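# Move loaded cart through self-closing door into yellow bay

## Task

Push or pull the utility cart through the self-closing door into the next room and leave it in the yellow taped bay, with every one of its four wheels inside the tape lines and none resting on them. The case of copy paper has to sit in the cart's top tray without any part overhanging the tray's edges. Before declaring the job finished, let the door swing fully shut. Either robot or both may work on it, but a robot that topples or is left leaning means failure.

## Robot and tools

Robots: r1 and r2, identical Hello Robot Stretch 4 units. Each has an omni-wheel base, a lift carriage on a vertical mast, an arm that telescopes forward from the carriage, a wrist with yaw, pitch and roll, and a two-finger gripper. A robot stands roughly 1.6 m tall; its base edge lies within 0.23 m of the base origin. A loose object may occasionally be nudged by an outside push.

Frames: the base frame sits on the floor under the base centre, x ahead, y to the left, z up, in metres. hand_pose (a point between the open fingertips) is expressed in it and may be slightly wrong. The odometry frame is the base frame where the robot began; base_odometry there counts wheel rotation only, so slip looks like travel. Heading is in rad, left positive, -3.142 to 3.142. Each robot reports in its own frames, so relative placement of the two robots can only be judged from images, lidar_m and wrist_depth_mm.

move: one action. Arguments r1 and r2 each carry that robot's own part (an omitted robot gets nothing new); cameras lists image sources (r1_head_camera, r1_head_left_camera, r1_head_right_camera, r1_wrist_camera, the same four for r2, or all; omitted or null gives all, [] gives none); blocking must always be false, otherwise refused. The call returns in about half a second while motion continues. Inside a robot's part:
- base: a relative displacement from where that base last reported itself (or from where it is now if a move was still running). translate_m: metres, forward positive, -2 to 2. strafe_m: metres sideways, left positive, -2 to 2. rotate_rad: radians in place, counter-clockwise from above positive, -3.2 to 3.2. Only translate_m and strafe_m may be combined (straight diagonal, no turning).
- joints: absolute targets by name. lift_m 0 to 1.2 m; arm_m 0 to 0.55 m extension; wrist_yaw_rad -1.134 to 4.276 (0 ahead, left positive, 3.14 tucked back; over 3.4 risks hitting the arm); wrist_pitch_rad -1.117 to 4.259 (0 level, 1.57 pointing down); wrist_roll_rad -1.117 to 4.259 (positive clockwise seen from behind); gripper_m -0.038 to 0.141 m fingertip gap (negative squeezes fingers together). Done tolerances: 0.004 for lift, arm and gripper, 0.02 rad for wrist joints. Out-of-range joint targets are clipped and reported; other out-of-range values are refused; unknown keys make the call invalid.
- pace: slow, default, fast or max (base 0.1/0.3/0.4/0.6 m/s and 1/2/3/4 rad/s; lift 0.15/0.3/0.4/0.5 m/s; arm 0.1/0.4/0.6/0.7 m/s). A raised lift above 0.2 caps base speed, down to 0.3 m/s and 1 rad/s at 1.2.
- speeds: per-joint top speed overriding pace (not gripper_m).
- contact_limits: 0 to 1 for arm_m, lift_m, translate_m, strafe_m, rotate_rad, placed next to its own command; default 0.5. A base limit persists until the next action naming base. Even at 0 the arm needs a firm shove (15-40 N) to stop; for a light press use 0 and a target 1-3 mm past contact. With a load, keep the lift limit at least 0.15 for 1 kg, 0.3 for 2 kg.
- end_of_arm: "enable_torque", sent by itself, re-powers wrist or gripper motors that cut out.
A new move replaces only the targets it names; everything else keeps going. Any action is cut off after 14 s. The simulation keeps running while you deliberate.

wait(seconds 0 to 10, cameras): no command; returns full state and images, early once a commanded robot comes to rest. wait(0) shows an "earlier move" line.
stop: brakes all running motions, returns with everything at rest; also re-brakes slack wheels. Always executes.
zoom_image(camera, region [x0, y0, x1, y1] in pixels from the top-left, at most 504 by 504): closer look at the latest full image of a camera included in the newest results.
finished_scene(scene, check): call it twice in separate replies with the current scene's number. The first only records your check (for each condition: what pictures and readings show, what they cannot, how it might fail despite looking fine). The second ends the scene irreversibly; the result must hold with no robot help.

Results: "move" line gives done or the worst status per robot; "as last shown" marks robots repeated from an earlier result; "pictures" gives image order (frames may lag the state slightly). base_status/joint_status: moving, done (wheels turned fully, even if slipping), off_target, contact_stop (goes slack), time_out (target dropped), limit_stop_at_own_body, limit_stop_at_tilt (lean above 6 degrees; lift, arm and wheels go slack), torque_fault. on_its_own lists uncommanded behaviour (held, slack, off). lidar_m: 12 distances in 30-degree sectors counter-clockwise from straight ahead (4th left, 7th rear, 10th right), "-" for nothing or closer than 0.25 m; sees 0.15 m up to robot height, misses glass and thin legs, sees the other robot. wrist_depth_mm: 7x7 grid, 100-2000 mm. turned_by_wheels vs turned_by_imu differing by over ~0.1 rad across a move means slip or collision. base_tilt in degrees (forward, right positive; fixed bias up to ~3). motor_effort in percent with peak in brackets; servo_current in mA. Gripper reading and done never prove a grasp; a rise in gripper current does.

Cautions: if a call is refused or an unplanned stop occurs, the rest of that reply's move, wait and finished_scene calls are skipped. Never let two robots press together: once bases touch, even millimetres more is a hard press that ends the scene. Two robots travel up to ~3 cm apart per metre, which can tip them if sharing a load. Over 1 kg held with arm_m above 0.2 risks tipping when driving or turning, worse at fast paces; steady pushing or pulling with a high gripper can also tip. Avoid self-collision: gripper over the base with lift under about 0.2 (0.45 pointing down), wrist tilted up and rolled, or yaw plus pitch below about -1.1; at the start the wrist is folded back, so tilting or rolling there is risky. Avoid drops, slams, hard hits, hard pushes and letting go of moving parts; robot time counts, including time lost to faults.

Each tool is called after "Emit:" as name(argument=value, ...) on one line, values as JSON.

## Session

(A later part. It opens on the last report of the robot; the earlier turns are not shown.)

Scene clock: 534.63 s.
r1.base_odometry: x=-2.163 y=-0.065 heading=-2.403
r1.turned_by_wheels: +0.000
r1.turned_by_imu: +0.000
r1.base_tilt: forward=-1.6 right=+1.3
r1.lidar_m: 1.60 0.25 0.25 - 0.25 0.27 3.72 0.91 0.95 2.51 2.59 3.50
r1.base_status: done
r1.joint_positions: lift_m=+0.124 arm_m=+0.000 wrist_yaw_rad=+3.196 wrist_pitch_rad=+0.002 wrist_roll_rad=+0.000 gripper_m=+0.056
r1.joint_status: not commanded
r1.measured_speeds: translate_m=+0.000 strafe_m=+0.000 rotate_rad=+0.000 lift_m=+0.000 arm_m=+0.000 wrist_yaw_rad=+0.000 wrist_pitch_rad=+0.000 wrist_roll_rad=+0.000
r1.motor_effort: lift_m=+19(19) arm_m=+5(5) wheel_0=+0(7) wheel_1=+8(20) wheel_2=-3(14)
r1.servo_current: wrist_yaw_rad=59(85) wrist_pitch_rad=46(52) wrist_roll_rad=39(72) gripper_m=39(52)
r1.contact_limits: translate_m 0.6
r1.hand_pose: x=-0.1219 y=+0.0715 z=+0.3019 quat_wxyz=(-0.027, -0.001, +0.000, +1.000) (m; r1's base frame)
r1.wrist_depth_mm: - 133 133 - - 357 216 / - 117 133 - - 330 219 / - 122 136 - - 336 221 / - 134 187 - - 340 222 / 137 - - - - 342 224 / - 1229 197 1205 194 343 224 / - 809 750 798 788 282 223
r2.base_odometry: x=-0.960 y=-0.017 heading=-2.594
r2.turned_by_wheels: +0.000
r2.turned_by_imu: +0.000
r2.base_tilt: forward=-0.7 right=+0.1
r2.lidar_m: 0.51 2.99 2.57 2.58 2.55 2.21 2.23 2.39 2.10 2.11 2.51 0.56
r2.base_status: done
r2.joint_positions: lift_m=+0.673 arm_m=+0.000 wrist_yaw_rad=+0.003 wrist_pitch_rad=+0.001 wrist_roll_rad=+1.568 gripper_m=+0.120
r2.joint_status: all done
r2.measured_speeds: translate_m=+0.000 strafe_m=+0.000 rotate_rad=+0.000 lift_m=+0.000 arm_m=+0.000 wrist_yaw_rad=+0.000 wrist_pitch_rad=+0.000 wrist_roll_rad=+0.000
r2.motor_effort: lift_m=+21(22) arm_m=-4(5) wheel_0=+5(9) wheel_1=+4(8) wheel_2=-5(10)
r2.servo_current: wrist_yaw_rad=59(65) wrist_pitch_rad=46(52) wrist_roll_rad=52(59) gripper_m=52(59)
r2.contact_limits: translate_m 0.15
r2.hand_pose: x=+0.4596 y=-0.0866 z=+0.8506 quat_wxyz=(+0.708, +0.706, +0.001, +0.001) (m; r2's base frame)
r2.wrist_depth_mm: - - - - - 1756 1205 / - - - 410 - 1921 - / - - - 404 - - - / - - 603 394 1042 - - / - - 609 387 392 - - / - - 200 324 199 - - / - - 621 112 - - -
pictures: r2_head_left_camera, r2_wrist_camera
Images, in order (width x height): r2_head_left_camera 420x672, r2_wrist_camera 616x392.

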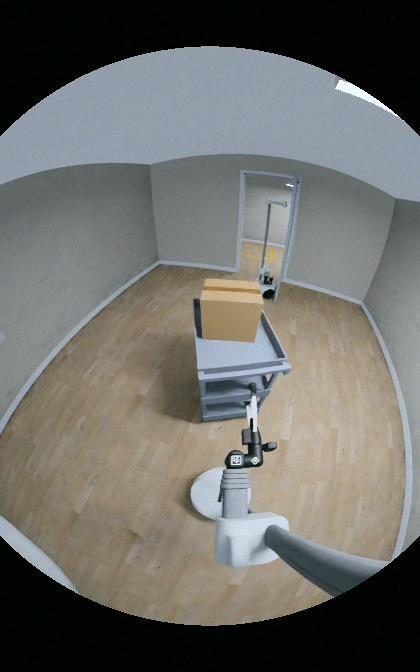

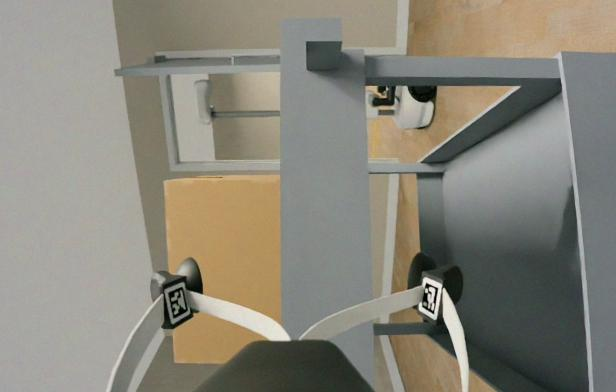

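Emit:
move(r2={"base": {"translate_m": 0.05}, "pace": "slow", "contact_limits": {"translate_m": 0.15}}, blocking=false, cameras=[])

Emit:
wait(seconds=3, cameras=["r2_wrist_camera", "r2_head_left_camera"])

Scene clock: 581.57 s.
move: r2 moving
r1.base_odometry: x=-2.163 y=-0.065 heading=-2.403
r1.turned_by_wheels: +0.000
r1.turned_by_imu: +0.000
r1.base_tilt: forward=-1.6 right=+1.2
r1.lidar_m: 1.60 0.25 0.25 - 0.25 0.29 3.66 0.88 0.96 2.48 2.61 3.49
r1.base_status: not commanded
r1.joint_positions: lift_m=+0.124 arm_m=+0.000 wrist_yaw_rad=+3.196 wrist_pitch_rad=+0.002 wrist_roll_rad=+0.000 gripper_m=+0.056
r1.joint_status: not commanded
r1.measured_speeds: translate_m=+0.000 strafe_m=+0.000 rotate_rad=+0.000 lift_m=+0.000 arm_m=+0.000 wrist_yaw_rad=+0.000 wrist_pitch_rad=+0.000 wrist_roll_rad=+0.000
r1.motor_effort: lift_m=+19(19) arm_m=+4(5) wheel_0=+0(1) wheel_1=+9(9) wheel_2=-3(3)
r1.servo_current: wrist_yaw_rad=59(59) wrist_pitch_rad=46(46) wrist_roll_rad=39(59) gripper_m=46(52)
r1.contact_limits: translate_m 0.6
r1.hand_pose: x=-0.1219 y=+0.0715 z=+0.3019 quat_wxyz=(-0.027, -0.001, +0.000, +1.000) (m; r1's base frame)
r1.wrist_depth_mm: - 133 133 - - 359 216 / - 117 133 - - 332 220 / - 122 136 - - 336 221 / - 134 187 - - 340 223 / 137 - - - - 342 224 / - 1229 197 1205 195 342 224 / - 809 759 798 798 282 223
r2.base_odometry: x=-0.971 y=-0.023 heading=-2.594
r2.turned_by_wheels: +0.000
r2.turned_by_imu: +0.001
r2.base_tilt: forward=-0.7 right=+0.1
r2.lidar_m: 0.49 0.51 2.57 2.58 2.54 2.22 2.25 2.40 2.10 2.12 2.52 0.54
r2.base_status: translate_m moving
r2.joint_positions: lift_m=+0.673 arm_m=+0.000 wrist_yaw_rad=+0.003 wrist_pitch_rad=+0.001 wrist_roll_rad=+1.568 gripper_m=+0.120
r2.joint_status: not commanded
r2.measured_speeds: translate_m=+0.049 strafe_m=+0.000 rotate_rad=-0.002 lift_m=+0.000 arm_m=+0.000 wrist_yaw_rad=+0.000 wrist_pitch_rad=+0.000 wrist_roll_rad=+0.000
r2.motor_effort: lift_m=+21(22) arm_m=-4(5) wheel_0=+4(9) wheel_1=+7(8) wheel_2=-9(11)
r2.servo_current: wrist_yaw_rad=46(59) wrist_pitch_rad=39(46) wrist_roll_rad=39(65) gripper_m=46(59)
r2.contact_limits: translate_m 0.15
r2.hand_pose: x=+0.4596 y=-0.0866 z=+0.8506 quat_wxyz=(+0.708, +0.706, +0.001, +0.001) (m; r2's base frame)
r2.wrist_depth_mm: - - - - - 1756 1182 / - - - 397 - 1921 - / - - - 394 - - - / - - 597 379 1008 - - / - - 591 373 379 - - / - - 200 312 199 - - / - - 621 112 - - -
pictures: none
No camera images: "cameras" was empty.

Scene clock: 582.77 s.
earlier move: r2 done
r1.base_odometry: x=-2.163 y=-0.065 heading=-2.403
r1.turned_by_wheels: +0.000
r1.turned_by_imu: +0.000
r1.base_tilt: forward=-1.6 right=+1.2
r1.lidar_m: 1.60 0.25 0.25 - 0.25 0.30 3.71 0.90 0.96 2.51 2.60 3.52
r1.base_status: not commanded
r1.joint_positions: lift_m=+0.124 arm_m=+0.000 wrist_yaw_rad=+3.196 wrist_pitch_rad=+0.002 wrist_roll_rad=+0.000 gripper_m=+0.056
r1.joint_status: not commanded
r1.measured_speeds: translate_m=+0.000 strafe_m=+0.000 rotate_rad=+0.000 lift_m=+0.000 arm_m=+0.000 wrist_yaw_rad=+0.000 wrist_pitch_rad=+0.000 wrist_roll_rad=+0.000
r1.motor_effort: lift_m=+19(19) arm_m=+4(5) wheel_0=+0(1) wheel_1=+8(9) wheel_2=-3(3)
r1.servo_current: wrist_yaw_rad=26(65) wrist_pitch_rad=39(46) wrist_roll_rad=65(65) gripper_m=39(52)
r1.contact_limits: translate_m 0.6
r1.hand_pose: x=-0.1219 y=+0.0715 z=+0.3019 quat_wxyz=(-0.027, -0.001, +0.000, +1.000) (m; r1's base frame)
r1.wrist_depth_mm: - 133 133 - - 359 216 / - 117 133 - - 332 219 / - 122 136 - - 336 221 / - 134 187 - - 338 223 / 137 - - - - 340 224 / - 1229 197 1205 195 342 224 / - 809 759 798 798 282 223
r2.base_odometry: x=-1.003 y=-0.043 heading=-2.594
r2.turned_by_wheels: +0.000
r2.turned_by_imu: +0.000
r2.base_tilt: forward=-0.7 right=+0.0
r2.lidar_m: 0.44 0.50 2.53 2.55 2.56 2.26 2.26 2.42 2.11 2.12 2.53 0.53
r2.base_status: done
r2.joint_positions: lift_m=+0.673 arm_m=+0.000 wrist_yaw_rad=+0.003 wrist_pitch_rad=+0.001 wrist_roll_rad=+1.568 gripper_m=+0.120
r2.joint_status: not commanded
r2.measured_speeds: translate_m=+0.000 strafe_m=+0.000 rotate_rad=+0.000 lift_m=+0.000 arm_m=+0.000 wrist_yaw_rad=+0.000 wrist_pitch_rad=+0.000 wrist_roll_rad=+0.000
r2.motor_effort: lift_m=+22(22) arm_m=-4(5) wheel_0=+5(10) wheel_1=+4(8) wheel_2=-5(11)
r2.servo_current: wrist_yaw_rad=33(59) wrist_pitch_rad=39(46) wrist_roll_rad=52(65) gripper_m=46(59)
r2.contact_limits: translate_m 0.15
r2.hand_pose: x=+0.4596 y=-0.0866 z=+0.8506 quat_wxyz=(+0.708, +0.706, +0.001, +0.001) (m; r2's base frame)
r2.wrist_depth_mm: - - - 306 - 1618 1138 / - - - 359 368 1808 - / - - - 351 - - - / - - 554 342 960 - - / - - 554 336 340 - - / - - 200 274 199 - - / - - 569 112 - - -
wait: 1.20 of 3 s (r2 has come to rest)
pictures: r2_head_left_camera, r2_wrist_camera
Images, in order (width x height): r2_head_left_camera 420x672, r2_wrist_camera 616x392.

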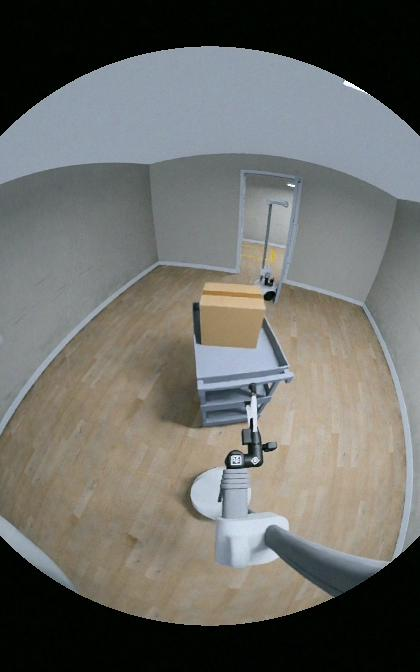

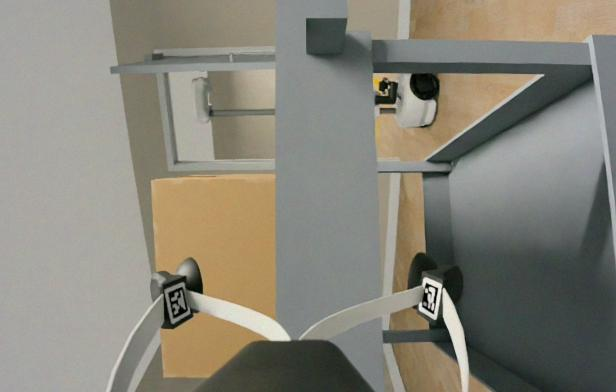

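Emit:
zoom_image(camera="r2_head_left_camera", region=[180, 350, 310, 470])

Emit:
zoom_image(camera="r2_wrist_camera", region=[240, 0, 440, 390])

Scaled by 3.877 from the camera's 420x672 image, which has a finer 600x960 frame.

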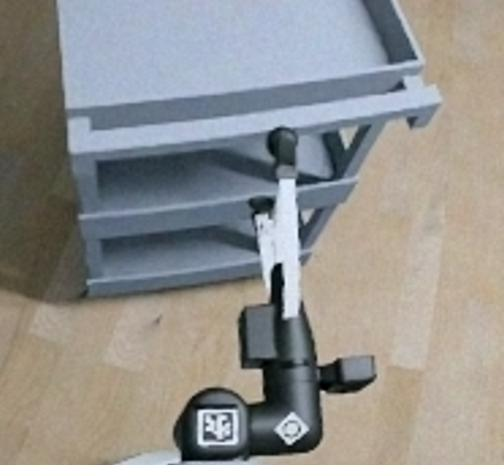

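Scaled by 1.292.

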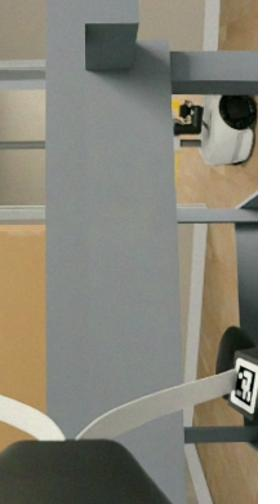

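Emit:
move(r2={"base": {"translate_m": 0.05}, "pace": "slow", "contact_limits": {"translate_m": 0.15}}, blocking=false, cameras=[])

Emit:
wait(seconds=3, cameras=["r2_wrist_camera", "r2_head_left_camera"])

Emit:
zoom_image(camera="r2_head_left_camera", region=[180, 350, 310, 470])

Scene clock: 616.17 s.
move: r2 moving
r1.base_odometry: x=-2.163 y=-0.065 heading=-2.403
r1.turned_by_wheels: +0.000
r1.turned_by_imu: +0.000
r1.base_tilt: forward=-1.6 right=+1.3
r1.lidar_m: 1.64 0.25 0.25 - 0.25 0.29 3.71 0.87 0.93 2.49 2.58 3.49
r1.base_status: not commanded
r1.joint_positions: lift_m=+0.124 arm_m=+0.000 wrist_yaw_rad=+3.196 wrist_pitch_rad=+0.002 wrist_roll_rad=+0.000 gripper_m=+0.056
r1.joint_status: not commanded
r1.measured_speeds: translate_m=+0.000 strafe_m=+0.000 rotate_rad=+0.000 lift_m=+0.000 arm_m=+0.000 wrist_yaw_rad=+0.000 wrist_pitch_rad=+0.000 wrist_roll_rad=+0.000
r1.motor_effort: lift_m=+19(19) arm_m=+5(5) wheel_0=+0(1) wheel_1=+9(9) wheel_2=-3(3)
r1.servo_current: wrist_yaw_rad=72(72) wrist_pitch_rad=46(46) wrist_roll_rad=46(52) gripper_m=46(46)
r1.contact_limits: translate_m 0.6
r1.hand_pose: x=-0.1219 y=+0.0715 z=+0.3019 quat_wxyz=(-0.027, -0.001, +0.000, +1.000) (m; r1's base frame)
r1.wrist_depth_mm: - 133 133 - - 357 216 / - 117 133 - - 332 219 / - 122 136 - - 338 221 / - 134 187 - - 340 223 / 137 - - - - 342 224 / - 1229 197 1205 195 342 223 / - 809 759 809 788 282 223
r2.base_odometry: x=-1.014 y=-0.049 heading=-2.594
r2.turned_by_wheels: +0.000
r2.turned_by_imu: +0.001
r2.base_tilt: forward=-0.7 right=+0.1
r2.lidar_m: 0.44 0.46 2.55 2.55 2.63 2.27 2.27 2.44 2.10 2.10 2.50 0.51
r2.base_status: translate_m moving
r2.joint_positions: lift_m=+0.673 arm_m=+0.000 wrist_yaw_rad=+0.003 wrist_pitch_rad=+0.001 wrist_roll_rad=+1.568 gripper_m=+0.120
r2.joint_status: not commanded
r2.measured_speeds: translate_m=+0.050 strafe_m=+0.000 rotate_rad=+0.001 lift_m=+0.000 arm_m=+0.000 wrist_yaw_rad=+0.000 wrist_pitch_rad=+0.000 wrist_roll_rad=+0.000
r2.motor_effort: lift_m=+21(22) arm_m=-4(5) wheel_0=+4(9) wheel_1=+8(8) wheel_2=-8(10)
r2.servo_current: wrist_yaw_rad=39(52) wrist_pitch_rad=39(46) wrist_roll_rad=46(52) gripper_m=46(52)
r2.contact_limits: translate_m 0.15
r2.hand_pose: x=+0.4596 y=-0.0866 z=+0.8506 quat_wxyz=(+0.708, +0.706, +0.001, +0.001) (m; r2's base frame)
r2.wrist_depth_mm: - - - 298 362 1430 1078 / - - - 345 - 1756 - / - - - 342 - - - / - - 539 334 946 - - / - - 544 327 330 - - / - - 200 266 320 - - / - - 569 112 - - -
pictures: none
No camera images: "cameras" was empty.

Scene clock: 617.37 s.
earlier move: r2 done
r1.base_odometry: x=-2.163 y=-0.065 heading=-2.403
r1.turned_by_wheels: +0.000
r1.turned_by_imu: +0.000
r1.base_tilt: forward=-1.6 right=+1.3
r1.lidar_m: 1.60 0.27 0.25 - 0.25 0.28 3.71 0.87 0.92 2.49 2.59 3.48
r1.base_status: not commanded
r1.joint_positions: lift_m=+0.124 arm_m=+0.000 wrist_yaw_rad=+3.196 wrist_pitch_rad=+0.002 wrist_roll_rad=+0.000 gripper_m=+0.056
r1.joint_status: not commanded
r1.measured_speeds: translate_m=+0.000 strafe_m=+0.000 rotate_rad=+0.000 lift_m=+0.000 arm_m=+0.000 wrist_yaw_rad=+0.000 wrist_pitch_rad=+0.000 wrist_roll_rad=+0.000
r1.motor_effort: lift_m=+19(19) arm_m=+5(5) wheel_0=+0(1) wheel_1=+8(9) wheel_2=-3(3)
r1.servo_current: wrist_yaw_rad=72(72) wrist_pitch_rad=46(46) wrist_roll_rad=33(65) gripper_m=39(46)
r1.contact_limits: translate_m 0.6
r1.hand_pose: x=-0.1219 y=+0.0715 z=+0.3019 quat_wxyz=(-0.027, -0.001, +0.000, +1.000) (m; r1's base frame)
r1.wrist_depth_mm: - 133 133 - - 357 216 / - 117 133 - - 330 219 / - 122 136 - - 336 221 / - 134 187 - - 338 223 / 137 - - - - 342 224 / - 1229 197 1205 195 342 224 / - 809 759 798 798 282 223
r2.base_odometry: x=-1.045 y=-0.069 heading=-2.594
r2.turned_by_wheels: +0.000
r2.turned_by_imu: +0.000
r2.base_tilt: forward=-0.7 right=+0.1
r2.lidar_m: 0.42 0.41 2.54 2.52 2.64 2.30 2.32 2.44 2.12 2.13 2.51 0.48
r2.base_status: done
r2.joint_positions: lift_m=+0.673 arm_m=+0.000 wrist_yaw_rad=+0.003 wrist_pitch_rad=+0.001 wrist_roll_rad=+1.568 gripper_m=+0.120
r2.joint_status: not commanded
r2.measured_speeds: translate_m=+0.000 strafe_m=+0.000 rotate_rad=+0.000 lift_m=+0.000 arm_m=+0.000 wrist_yaw_rad=+0.000 wrist_pitch_rad=+0.000 wrist_roll_rad=+0.000
r2.motor_effort: lift_m=+21(22) arm_m=-4(5) wheel_0=+4(9) wheel_1=+3(8) wheel_2=-5(10)
r2.servo_current: wrist_yaw_rad=46(65) wrist_pitch_rad=33(46) wrist_roll_rad=46(59) gripper_m=52(59)
r2.contact_limits: translate_m 0.15
r2.hand_pose: x=+0.4596 y=-0.0866 z=+0.8506 quat_wxyz=(+0.708, +0.706, +0.001, +0.001) (m; r2's base frame)
r2.wrist_depth_mm: - - - 276 320 329 329 / - - - 306 - 1756 - / - - - 242 303 - - / - - 504 294 298 - - / - - 504 231 290 - - / - - 200 226 283 - - / - - 525 112 - 778 -
wait: 1.20 of 3 s (r2 has come to rest)
pictures: r2_head_left_camera, r2_wrist_camera
Images, in order (width x height): r2_head_left_camera 420x672, r2_wrist_camera 616x392.

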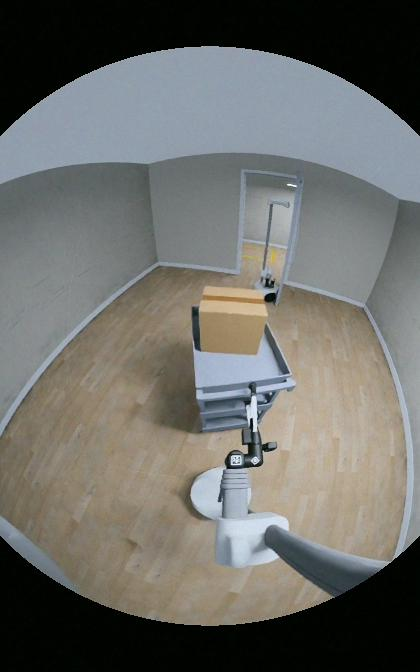

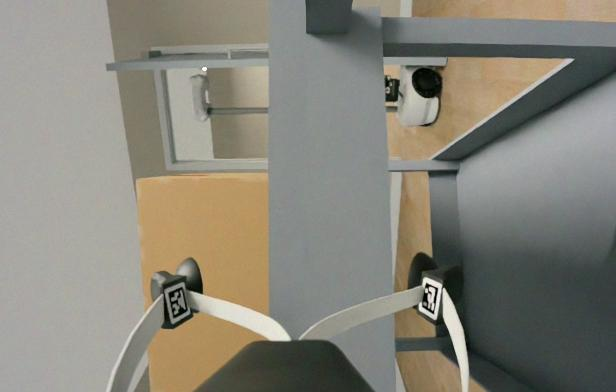

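Scaled by 3.877 from the camera's 420x672 image, which has a finer 600x960 frame.

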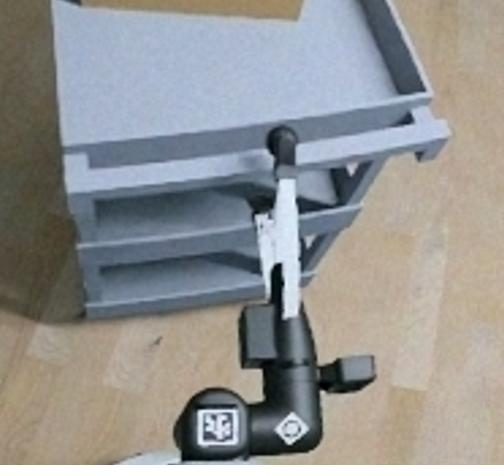

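Emit:
move(r2={"base": {"translate_m": 0.035}, "pace": "slow", "contact_limits": {"translate_m": 0.15}}, blocking=false, cameras=[])

Emit:
wait(seconds=3, cameras=["r2_wrist_camera", "r2_head_left_camera"])

Emit:
zoom_image(camera="r2_head_left_camera", region=[180, 350, 310, 470])

Scene clock: 627.03 s.
move: r2 moving
r1.base_odometry: x=-2.163 y=-0.065 heading=-2.403
r1.turned_by_wheels: +0.000
r1.turned_by_imu: +0.000
r1.base_tilt: forward=-1.5 right=+1.3
r1.lidar_m: 1.61 0.25 0.25 - 0.25 0.31 3.65 0.87 0.95 2.47 2.60 3.51
r1.base_status: not commanded
r1.joint_positions: lift_m=+0.124 arm_m=+0.000 wrist_yaw_rad=+3.196 wrist_pitch_rad=+0.002 wrist_roll_rad=+0.000 gripper_m=+0.056
r1.joint_status: not commanded
r1.measured_speeds: translate_m=+0.000 strafe_m=+0.000 rotate_rad=+0.000 lift_m=+0.000 arm_m=+0.000 wrist_yaw_rad=+0.000 wrist_pitch_rad=+0.000 wrist_roll_rad=+0.000
r1.motor_effort: lift_m=+19(19) arm_m=+5(5) wheel_0=+0(1) wheel_1=+9(9) wheel_2=-3(3)
r1.servo_current: wrist_yaw_rad=46(59) wrist_pitch_rad=46(46) wrist_roll_rad=39(59) gripper_m=39(52)
r1.contact_limits: translate_m 0.6
r1.hand_pose: x=-0.1219 y=+0.0715 z=+0.3019 quat_wxyz=(-0.027, -0.001, +0.000, +1.000) (m; r1's base frame)
r1.wrist_depth_mm: - 133 133 - - 357 216 / - 117 133 - - 332 219 / - 122 136 - - 338 222 / - 134 187 - - 340 222 / 137 - - - - 340 224 / - 1229 197 1205 195 342 224 / - 809 759 809 798 282 224
r2.base_odometry: x=-1.056 y=-0.075 heading=-2.594
r2.turned_by_wheels: +0.000
r2.turned_by_imu: +0.001
r2.base_tilt: forward=-0.6 right=+0.1
r2.lidar_m: 0.40 0.40 2.56 2.54 2.67 2.31 2.33 2.40 2.12 2.13 2.54 0.46
r2.base_status: translate_m moving
r2.joint_positions: lift_m=+0.673 arm_m=+0.000 wrist_yaw_rad=+0.003 wrist_pitch_rad=+0.001 wrist_roll_rad=+1.568 gripper_m=+0.120
r2.joint_status: not commanded
r2.measured_speeds: translate_m=+0.049 strafe_m=-0.001 rotate_rad=+0.001 lift_m=+0.000 arm_m=+0.000 wrist_yaw_rad=+0.000 wrist_pitch_rad=+0.000 wrist_roll_rad=+0.000
r2.motor_effort: lift_m=+21(22) arm_m=-4(4) wheel_0=+5(9) wheel_1=+6(7) wheel_2=-9(10)
r2.servo_current: wrist_yaw_rad=46(59) wrist_pitch_rad=39(46) wrist_roll_rad=46(59) gripper_m=46(52)
r2.contact_limits: translate_m 0.15
r2.hand_pose: x=+0.4596 y=-0.0866 z=+0.8506 quat_wxyz=(+0.708, +0.706, +0.001, +0.001) (m; r2's base frame)
r2.wrist_depth_mm: - - - 272 310 310 310 / - - - 296 298 1756 - / - - - 289 291 - - / - - 492 225 287 - - / - - 492 221 278 - - / - - 203 216 272 - - / - - 508 112 - 768 -
pictures: none
No camera images: "cameras" was empty.

Scene clock: 628.00 s.
earlier move: r2 done
r1.base_odometry: x=-2.163 y=-0.065 heading=-2.403
r1.turned_by_wheels: +0.000
r1.turned_by_imu: +0.000
r1.base_tilt: forward=-1.6 right=+1.3
r1.lidar_m: 1.62 0.26 0.25 - 0.25 0.29 3.71 0.89 0.95 2.51 2.59 3.52
r1.base_status: not commanded
r1.joint_positions: lift_m=+0.124 arm_m=+0.000 wrist_yaw_rad=+3.196 wrist_pitch_rad=+0.002 wrist_roll_rad=+0.000 gripper_m=+0.056
r1.joint_status: not commanded
r1.measured_speeds: translate_m=+0.000 strafe_m=+0.000 rotate_rad=+0.000 lift_m=+0.000 arm_m=+0.000 wrist_yaw_rad=+0.000 wrist_pitch_rad=+0.000 wrist_roll_rad=+0.000
r1.motor_effort: lift_m=+19(19) arm_m=+4(5) wheel_0=+0(1) wheel_1=+9(9) wheel_2=-3(3)
r1.servo_current: wrist_yaw_rad=52(65) wrist_pitch_rad=46(52) wrist_roll_rad=39(65) gripper_m=39(52)
r1.contact_limits: translate_m 0.6
r1.hand_pose: x=-0.1219 y=+0.0715 z=+0.3019 quat_wxyz=(-0.027, -0.001, +0.000, +1.000) (m; r1's base frame)
r1.wrist_depth_mm: - 133 133 - - 359 216 / - 117 133 - - 330 220 / - 122 136 - - 336 222 / - 134 187 - - 340 223 / 137 - - - - 340 223 / - 1229 197 1205 195 342 224 / - 798 759 798 798 283 224
r2.base_odometry: x=-1.075 y=-0.087 heading=-2.594
r2.turned_by_wheels: +0.000
r2.turned_by_imu: +0.000
r2.base_tilt: forward=-0.7 right=+0.1
r2.lidar_m: 0.35 0.37 2.57 2.54 2.66 2.34 2.35 2.45 2.12 2.13 2.54 0.45
r2.base_status: done
r2.joint_positions: lift_m=+0.673 arm_m=+0.000 wrist_yaw_rad=+0.003 wrist_pitch_rad=+0.001 wrist_roll_rad=+1.568 gripper_m=+0.120
r2.joint_status: not commanded
r2.measured_speeds: translate_m=+0.000 strafe_m=+0.000 rotate_rad=+0.000 lift_m=+0.000 arm_m=+0.000 wrist_yaw_rad=+0.000 wrist_pitch_rad=+0.000 wrist_roll_rad=+0.000
r2.motor_effort: lift_m=+21(22) arm_m=-4(5) wheel_0=+5(9) wheel_1=+5(7) wheel_2=-7(10)
r2.servo_current: wrist_yaw_rad=59(59) wrist_pitch_rad=46(46) wrist_roll_rad=52(59) gripper_m=52(59)
r2.contact_limits: translate_m 0.15
r2.hand_pose: x=+0.4596 y=-0.0866 z=+0.8506 quat_wxyz=(+0.708, +0.706, +0.001, +0.001) (m; r2's base frame)
r2.wrist_depth_mm: - - - 215 279 301 300 / - - - 268 273 1808 - / - - - 264 267 - - / - - 466 201 262 - - / - 480 473 198 256 - - / - - 203 193 250 - - / - - 484 112 - - -
wait: 0.97 of 3 s (r2 has come to rest)
pictures: r2_head_left_camera, r2_wrist_camera
Images, in order (width x height): r2_head_left_camera 420x672, r2_wrist_camera 616x392.

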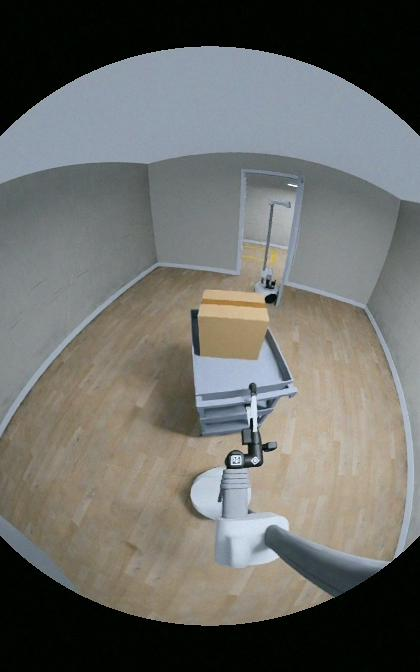

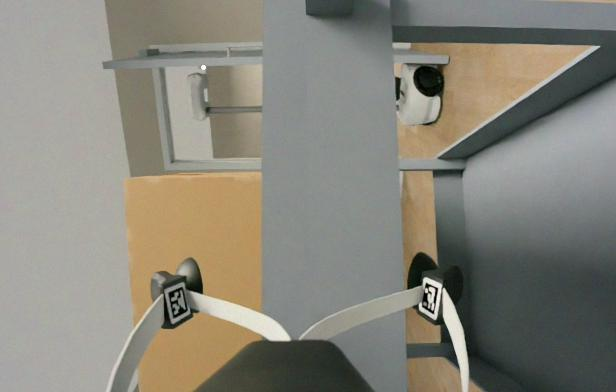

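Scaled by 3.877 from the camera's 420x672 image, which has a finer 600x960 frame.

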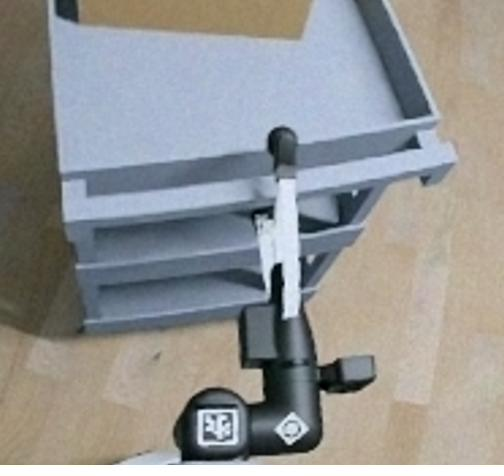

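Emit:
move(r2={"joints": {"gripper_m": -0.038}}, blocking=false, cameras=[])

Emit:
wait(seconds=4, cameras=["r2_wrist_camera", "r2_head_left_camera"])

Emit:
zoom_image(camera="r2_head_left_camera", region=[180, 350, 310, 470])

Scene clock: 645.47 s.
move: r2 moving
r1.base_odometry: x=-2.163 y=-0.065 heading=-2.403
r1.turned_by_wheels: +0.000
r1.turned_by_imu: +0.000
r1.base_tilt: forward=-1.6 right=+1.3
r1.lidar_m: 1.62 0.25 0.25 - 0.25 0.30 3.73 0.89 0.98 2.52 2.61 3.50
r1.base_status: not commanded
r1.joint_positions: lift_m=+0.124 arm_m=+0.000 wrist_yaw_rad=+3.196 wrist_pitch_rad=+0.002 wrist_roll_rad=+0.000 gripper_m=+0.056
r1.joint_status: not commanded
r1.measured_speeds: translate_m=+0.000 strafe_m=+0.000 rotate_rad=+0.000 lift_m=+0.000 arm_m=+0.000 wrist_yaw_rad=+0.000 wrist_pitch_rad=+0.000 wrist_roll_rad=+0.000
r1.motor_effort: lift_m=+19(19) arm_m=+5(5) wheel_0=+0(0) wheel_1=+9(9) wheel_2=-3(3)
r1.servo_current: wrist_yaw_rad=59(72) wrist_pitch_rad=33(46) wrist_roll_rad=46(72) gripper_m=46(46)
r1.contact_limits: translate_m 0.6
r1.hand_pose: x=-0.1219 y=+0.0715 z=+0.3019 quat_wxyz=(-0.027, -0.001, +0.000, +1.000) (m; r1's base frame)
r1.wrist_depth_mm: - 133 133 - - 359 216 / - 117 133 - - 330 219 / - 122 136 - - 336 222 / - 134 187 - - 340 223 / 137 - - - - 342 224 / - 1229 196 1205 193 342 224 / - 809 759 798 798 282 224
r2.base_odometry: x=-1.075 y=-0.087 heading=-2.594
r2.turned_by_wheels: +0.000
r2.turned_by_imu: +0.000
r2.base_tilt: forward=-0.6 right=+0.0
r2.lidar_m: 0.37 0.40 2.56 2.52 2.68 2.32 2.34 2.44 2.12 2.14 2.51 0.44
r2.base_status: not commanded
r2.joint_positions: lift_m=+0.673 arm_m=+0.000 wrist_yaw_rad=+0.003 wrist_pitch_rad=+0.001 wrist_roll_rad=+1.568 gripper_m=+0.106
r2.joint_status: gripper_m moving
r2.measured_speeds: translate_m=+0.000 strafe_m=+0.000 rotate_rad=+0.000 lift_m=+0.000 arm_m=+0.000 wrist_yaw_rad=+0.000 wrist_pitch_rad=+0.000 wrist_roll_rad=+0.000
r2.motor_effort: lift_m=+21(22) arm_m=-4(4) wheel_0=+5(5) wheel_1=+5(5) wheel_2=-7(7)
r2.servo_current: wrist_yaw_rad=46(52) wrist_pitch_rad=39(39) wrist_roll_rad=46(52) gripper_m=104(104)
r2.contact_limits: translate_m 0.15
r2.hand_pose: x=+0.4596 y=-0.0866 z=+0.8506 quat_wxyz=(+0.708, +0.706, +0.001, +0.001) (m; r2's base frame)
r2.wrist_depth_mm: - - - 215 279 300 300 / - - - 270 273 1756 - / - - - 263 267 - - / - - 469 202 263 - - / - 473 473 198 255 - - / - - 202 194 202 - - / - 488 484 112 - 683 -
pictures: none
No camera images: "cameras" was empty.

Scene clock: 647.23 s.
earlier move: r2 done
r1.base_odometry: x=-2.163 y=-0.065 heading=-2.403
r1.turned_by_wheels: +0.000
r1.turned_by_imu: +0.000
r1.base_tilt: forward=-1.6 right=+1.3
r1.lidar_m: 1.64 0.25 0.25 - 0.25 0.31 3.72 0.90 0.93 2.48 2.60 3.48
r1.base_status: not commanded
r1.joint_positions: lift_m=+0.124 arm_m=+0.000 wrist_yaw_rad=+3.196 wrist_pitch_rad=+0.002 wrist_roll_rad=+0.000 gripper_m=+0.056
r1.joint_status: not commanded
r1.measured_speeds: translate_m=+0.000 strafe_m=+0.000 rotate_rad=+0.000 lift_m=+0.000 arm_m=+0.000 wrist_yaw_rad=+0.000 wrist_pitch_rad=+0.000 wrist_roll_rad=+0.000
r1.motor_effort: lift_m=+19(19) arm_m=+4(5) wheel_0=+0(1) wheel_1=+8(9) wheel_2=-3(3)
r1.servo_current: wrist_yaw_rad=52(72) wrist_pitch_rad=46(52) wrist_roll_rad=52(72) gripper_m=39(46)
r1.contact_limits: translate_m 0.6
r1.hand_pose: x=-0.1219 y=+0.0715 z=+0.3019 quat_wxyz=(-0.027, -0.001, +0.000, +1.000) (m; r1's base frame)
r1.wrist_depth_mm: - 133 133 - - 359 216 / - 117 133 - - 332 219 / - 122 136 - - 336 221 / - 134 187 - - 340 222 / 137 - - - - 342 224 / - 1229 197 1205 194 343 224 / - 809 768 798 798 282 223
r2.base_odometry: x=-1.075 y=-0.087 heading=-2.593
r2.turned_by_wheels: +0.000
r2.turned_by_imu: +0.001
r2.base_tilt: forward=-0.6 right=+0.1
r2.lidar_m: 0.38 0.36 2.58 2.55 2.67 2.35 2.33 2.43 2.11 2.12 2.56 0.42
r2.base_status: not commanded
r2.joint_positions: lift_m=+0.673 arm_m=+0.000 wrist_yaw_rad=+0.003 wrist_pitch_rad=+0.001 wrist_roll_rad=+1.568 gripper_m=-0.036
r2.joint_status: all done
r2.measured_speeds: translate_m=+0.000 strafe_m=+0.000 rotate_rad=+0.000 lift_m=+0.000 arm_m=+0.000 wrist_yaw_rad=+0.000 wrist_pitch_rad=+0.000 wrist_roll_rad=+0.000
r2.motor_effort: lift_m=+20(22) arm_m=-4(5) wheel_0=+4(5) wheel_1=+4(5) wheel_2=-2(7)
r2.servo_current: wrist_yaw_rad=52(72) wrist_pitch_rad=39(46) wrist_roll_rad=59(59) gripper_m=156(351)
r2.contact_limits: translate_m 0.15
r2.hand_pose: x=+0.4596 y=-0.0865 z=+0.8508 quat_wxyz=(+0.708, +0.706, +0.001, +0.001) (m; r2's base frame)
r2.wrist_depth_mm: - - - 199 263 1464 1160 / - - - 196 257 1863 - / - - - 192 250 - - / - 462 462 190 249 - - / - - 466 186 244 - - / - - 183 183 178 - - / - 480 480 112 237 - -
wait: 1.77 of 4 s (r2 has come to rest)
pictures: r2_head_left_camera, r2_wrist_camera
Images, in order (width x height): r2_head_left_camera 420x672, r2_wrist_camera 616x392.

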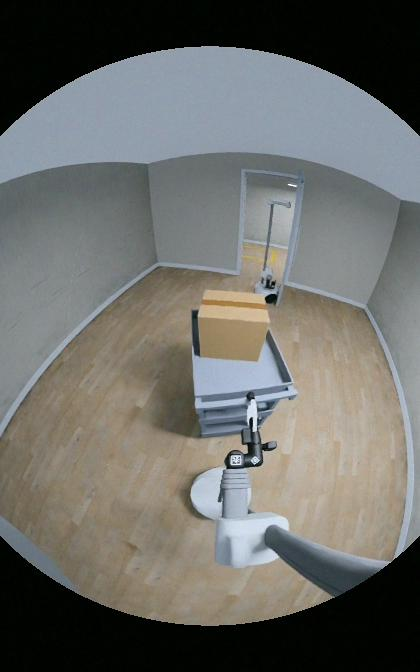

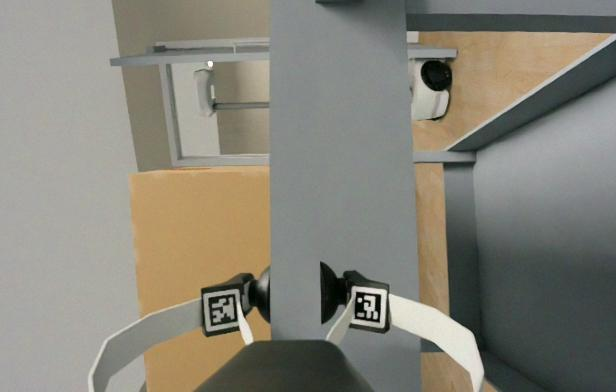

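Scaled by 3.877 from the camera's 420x672 image, which has a finer 600x960 frame.

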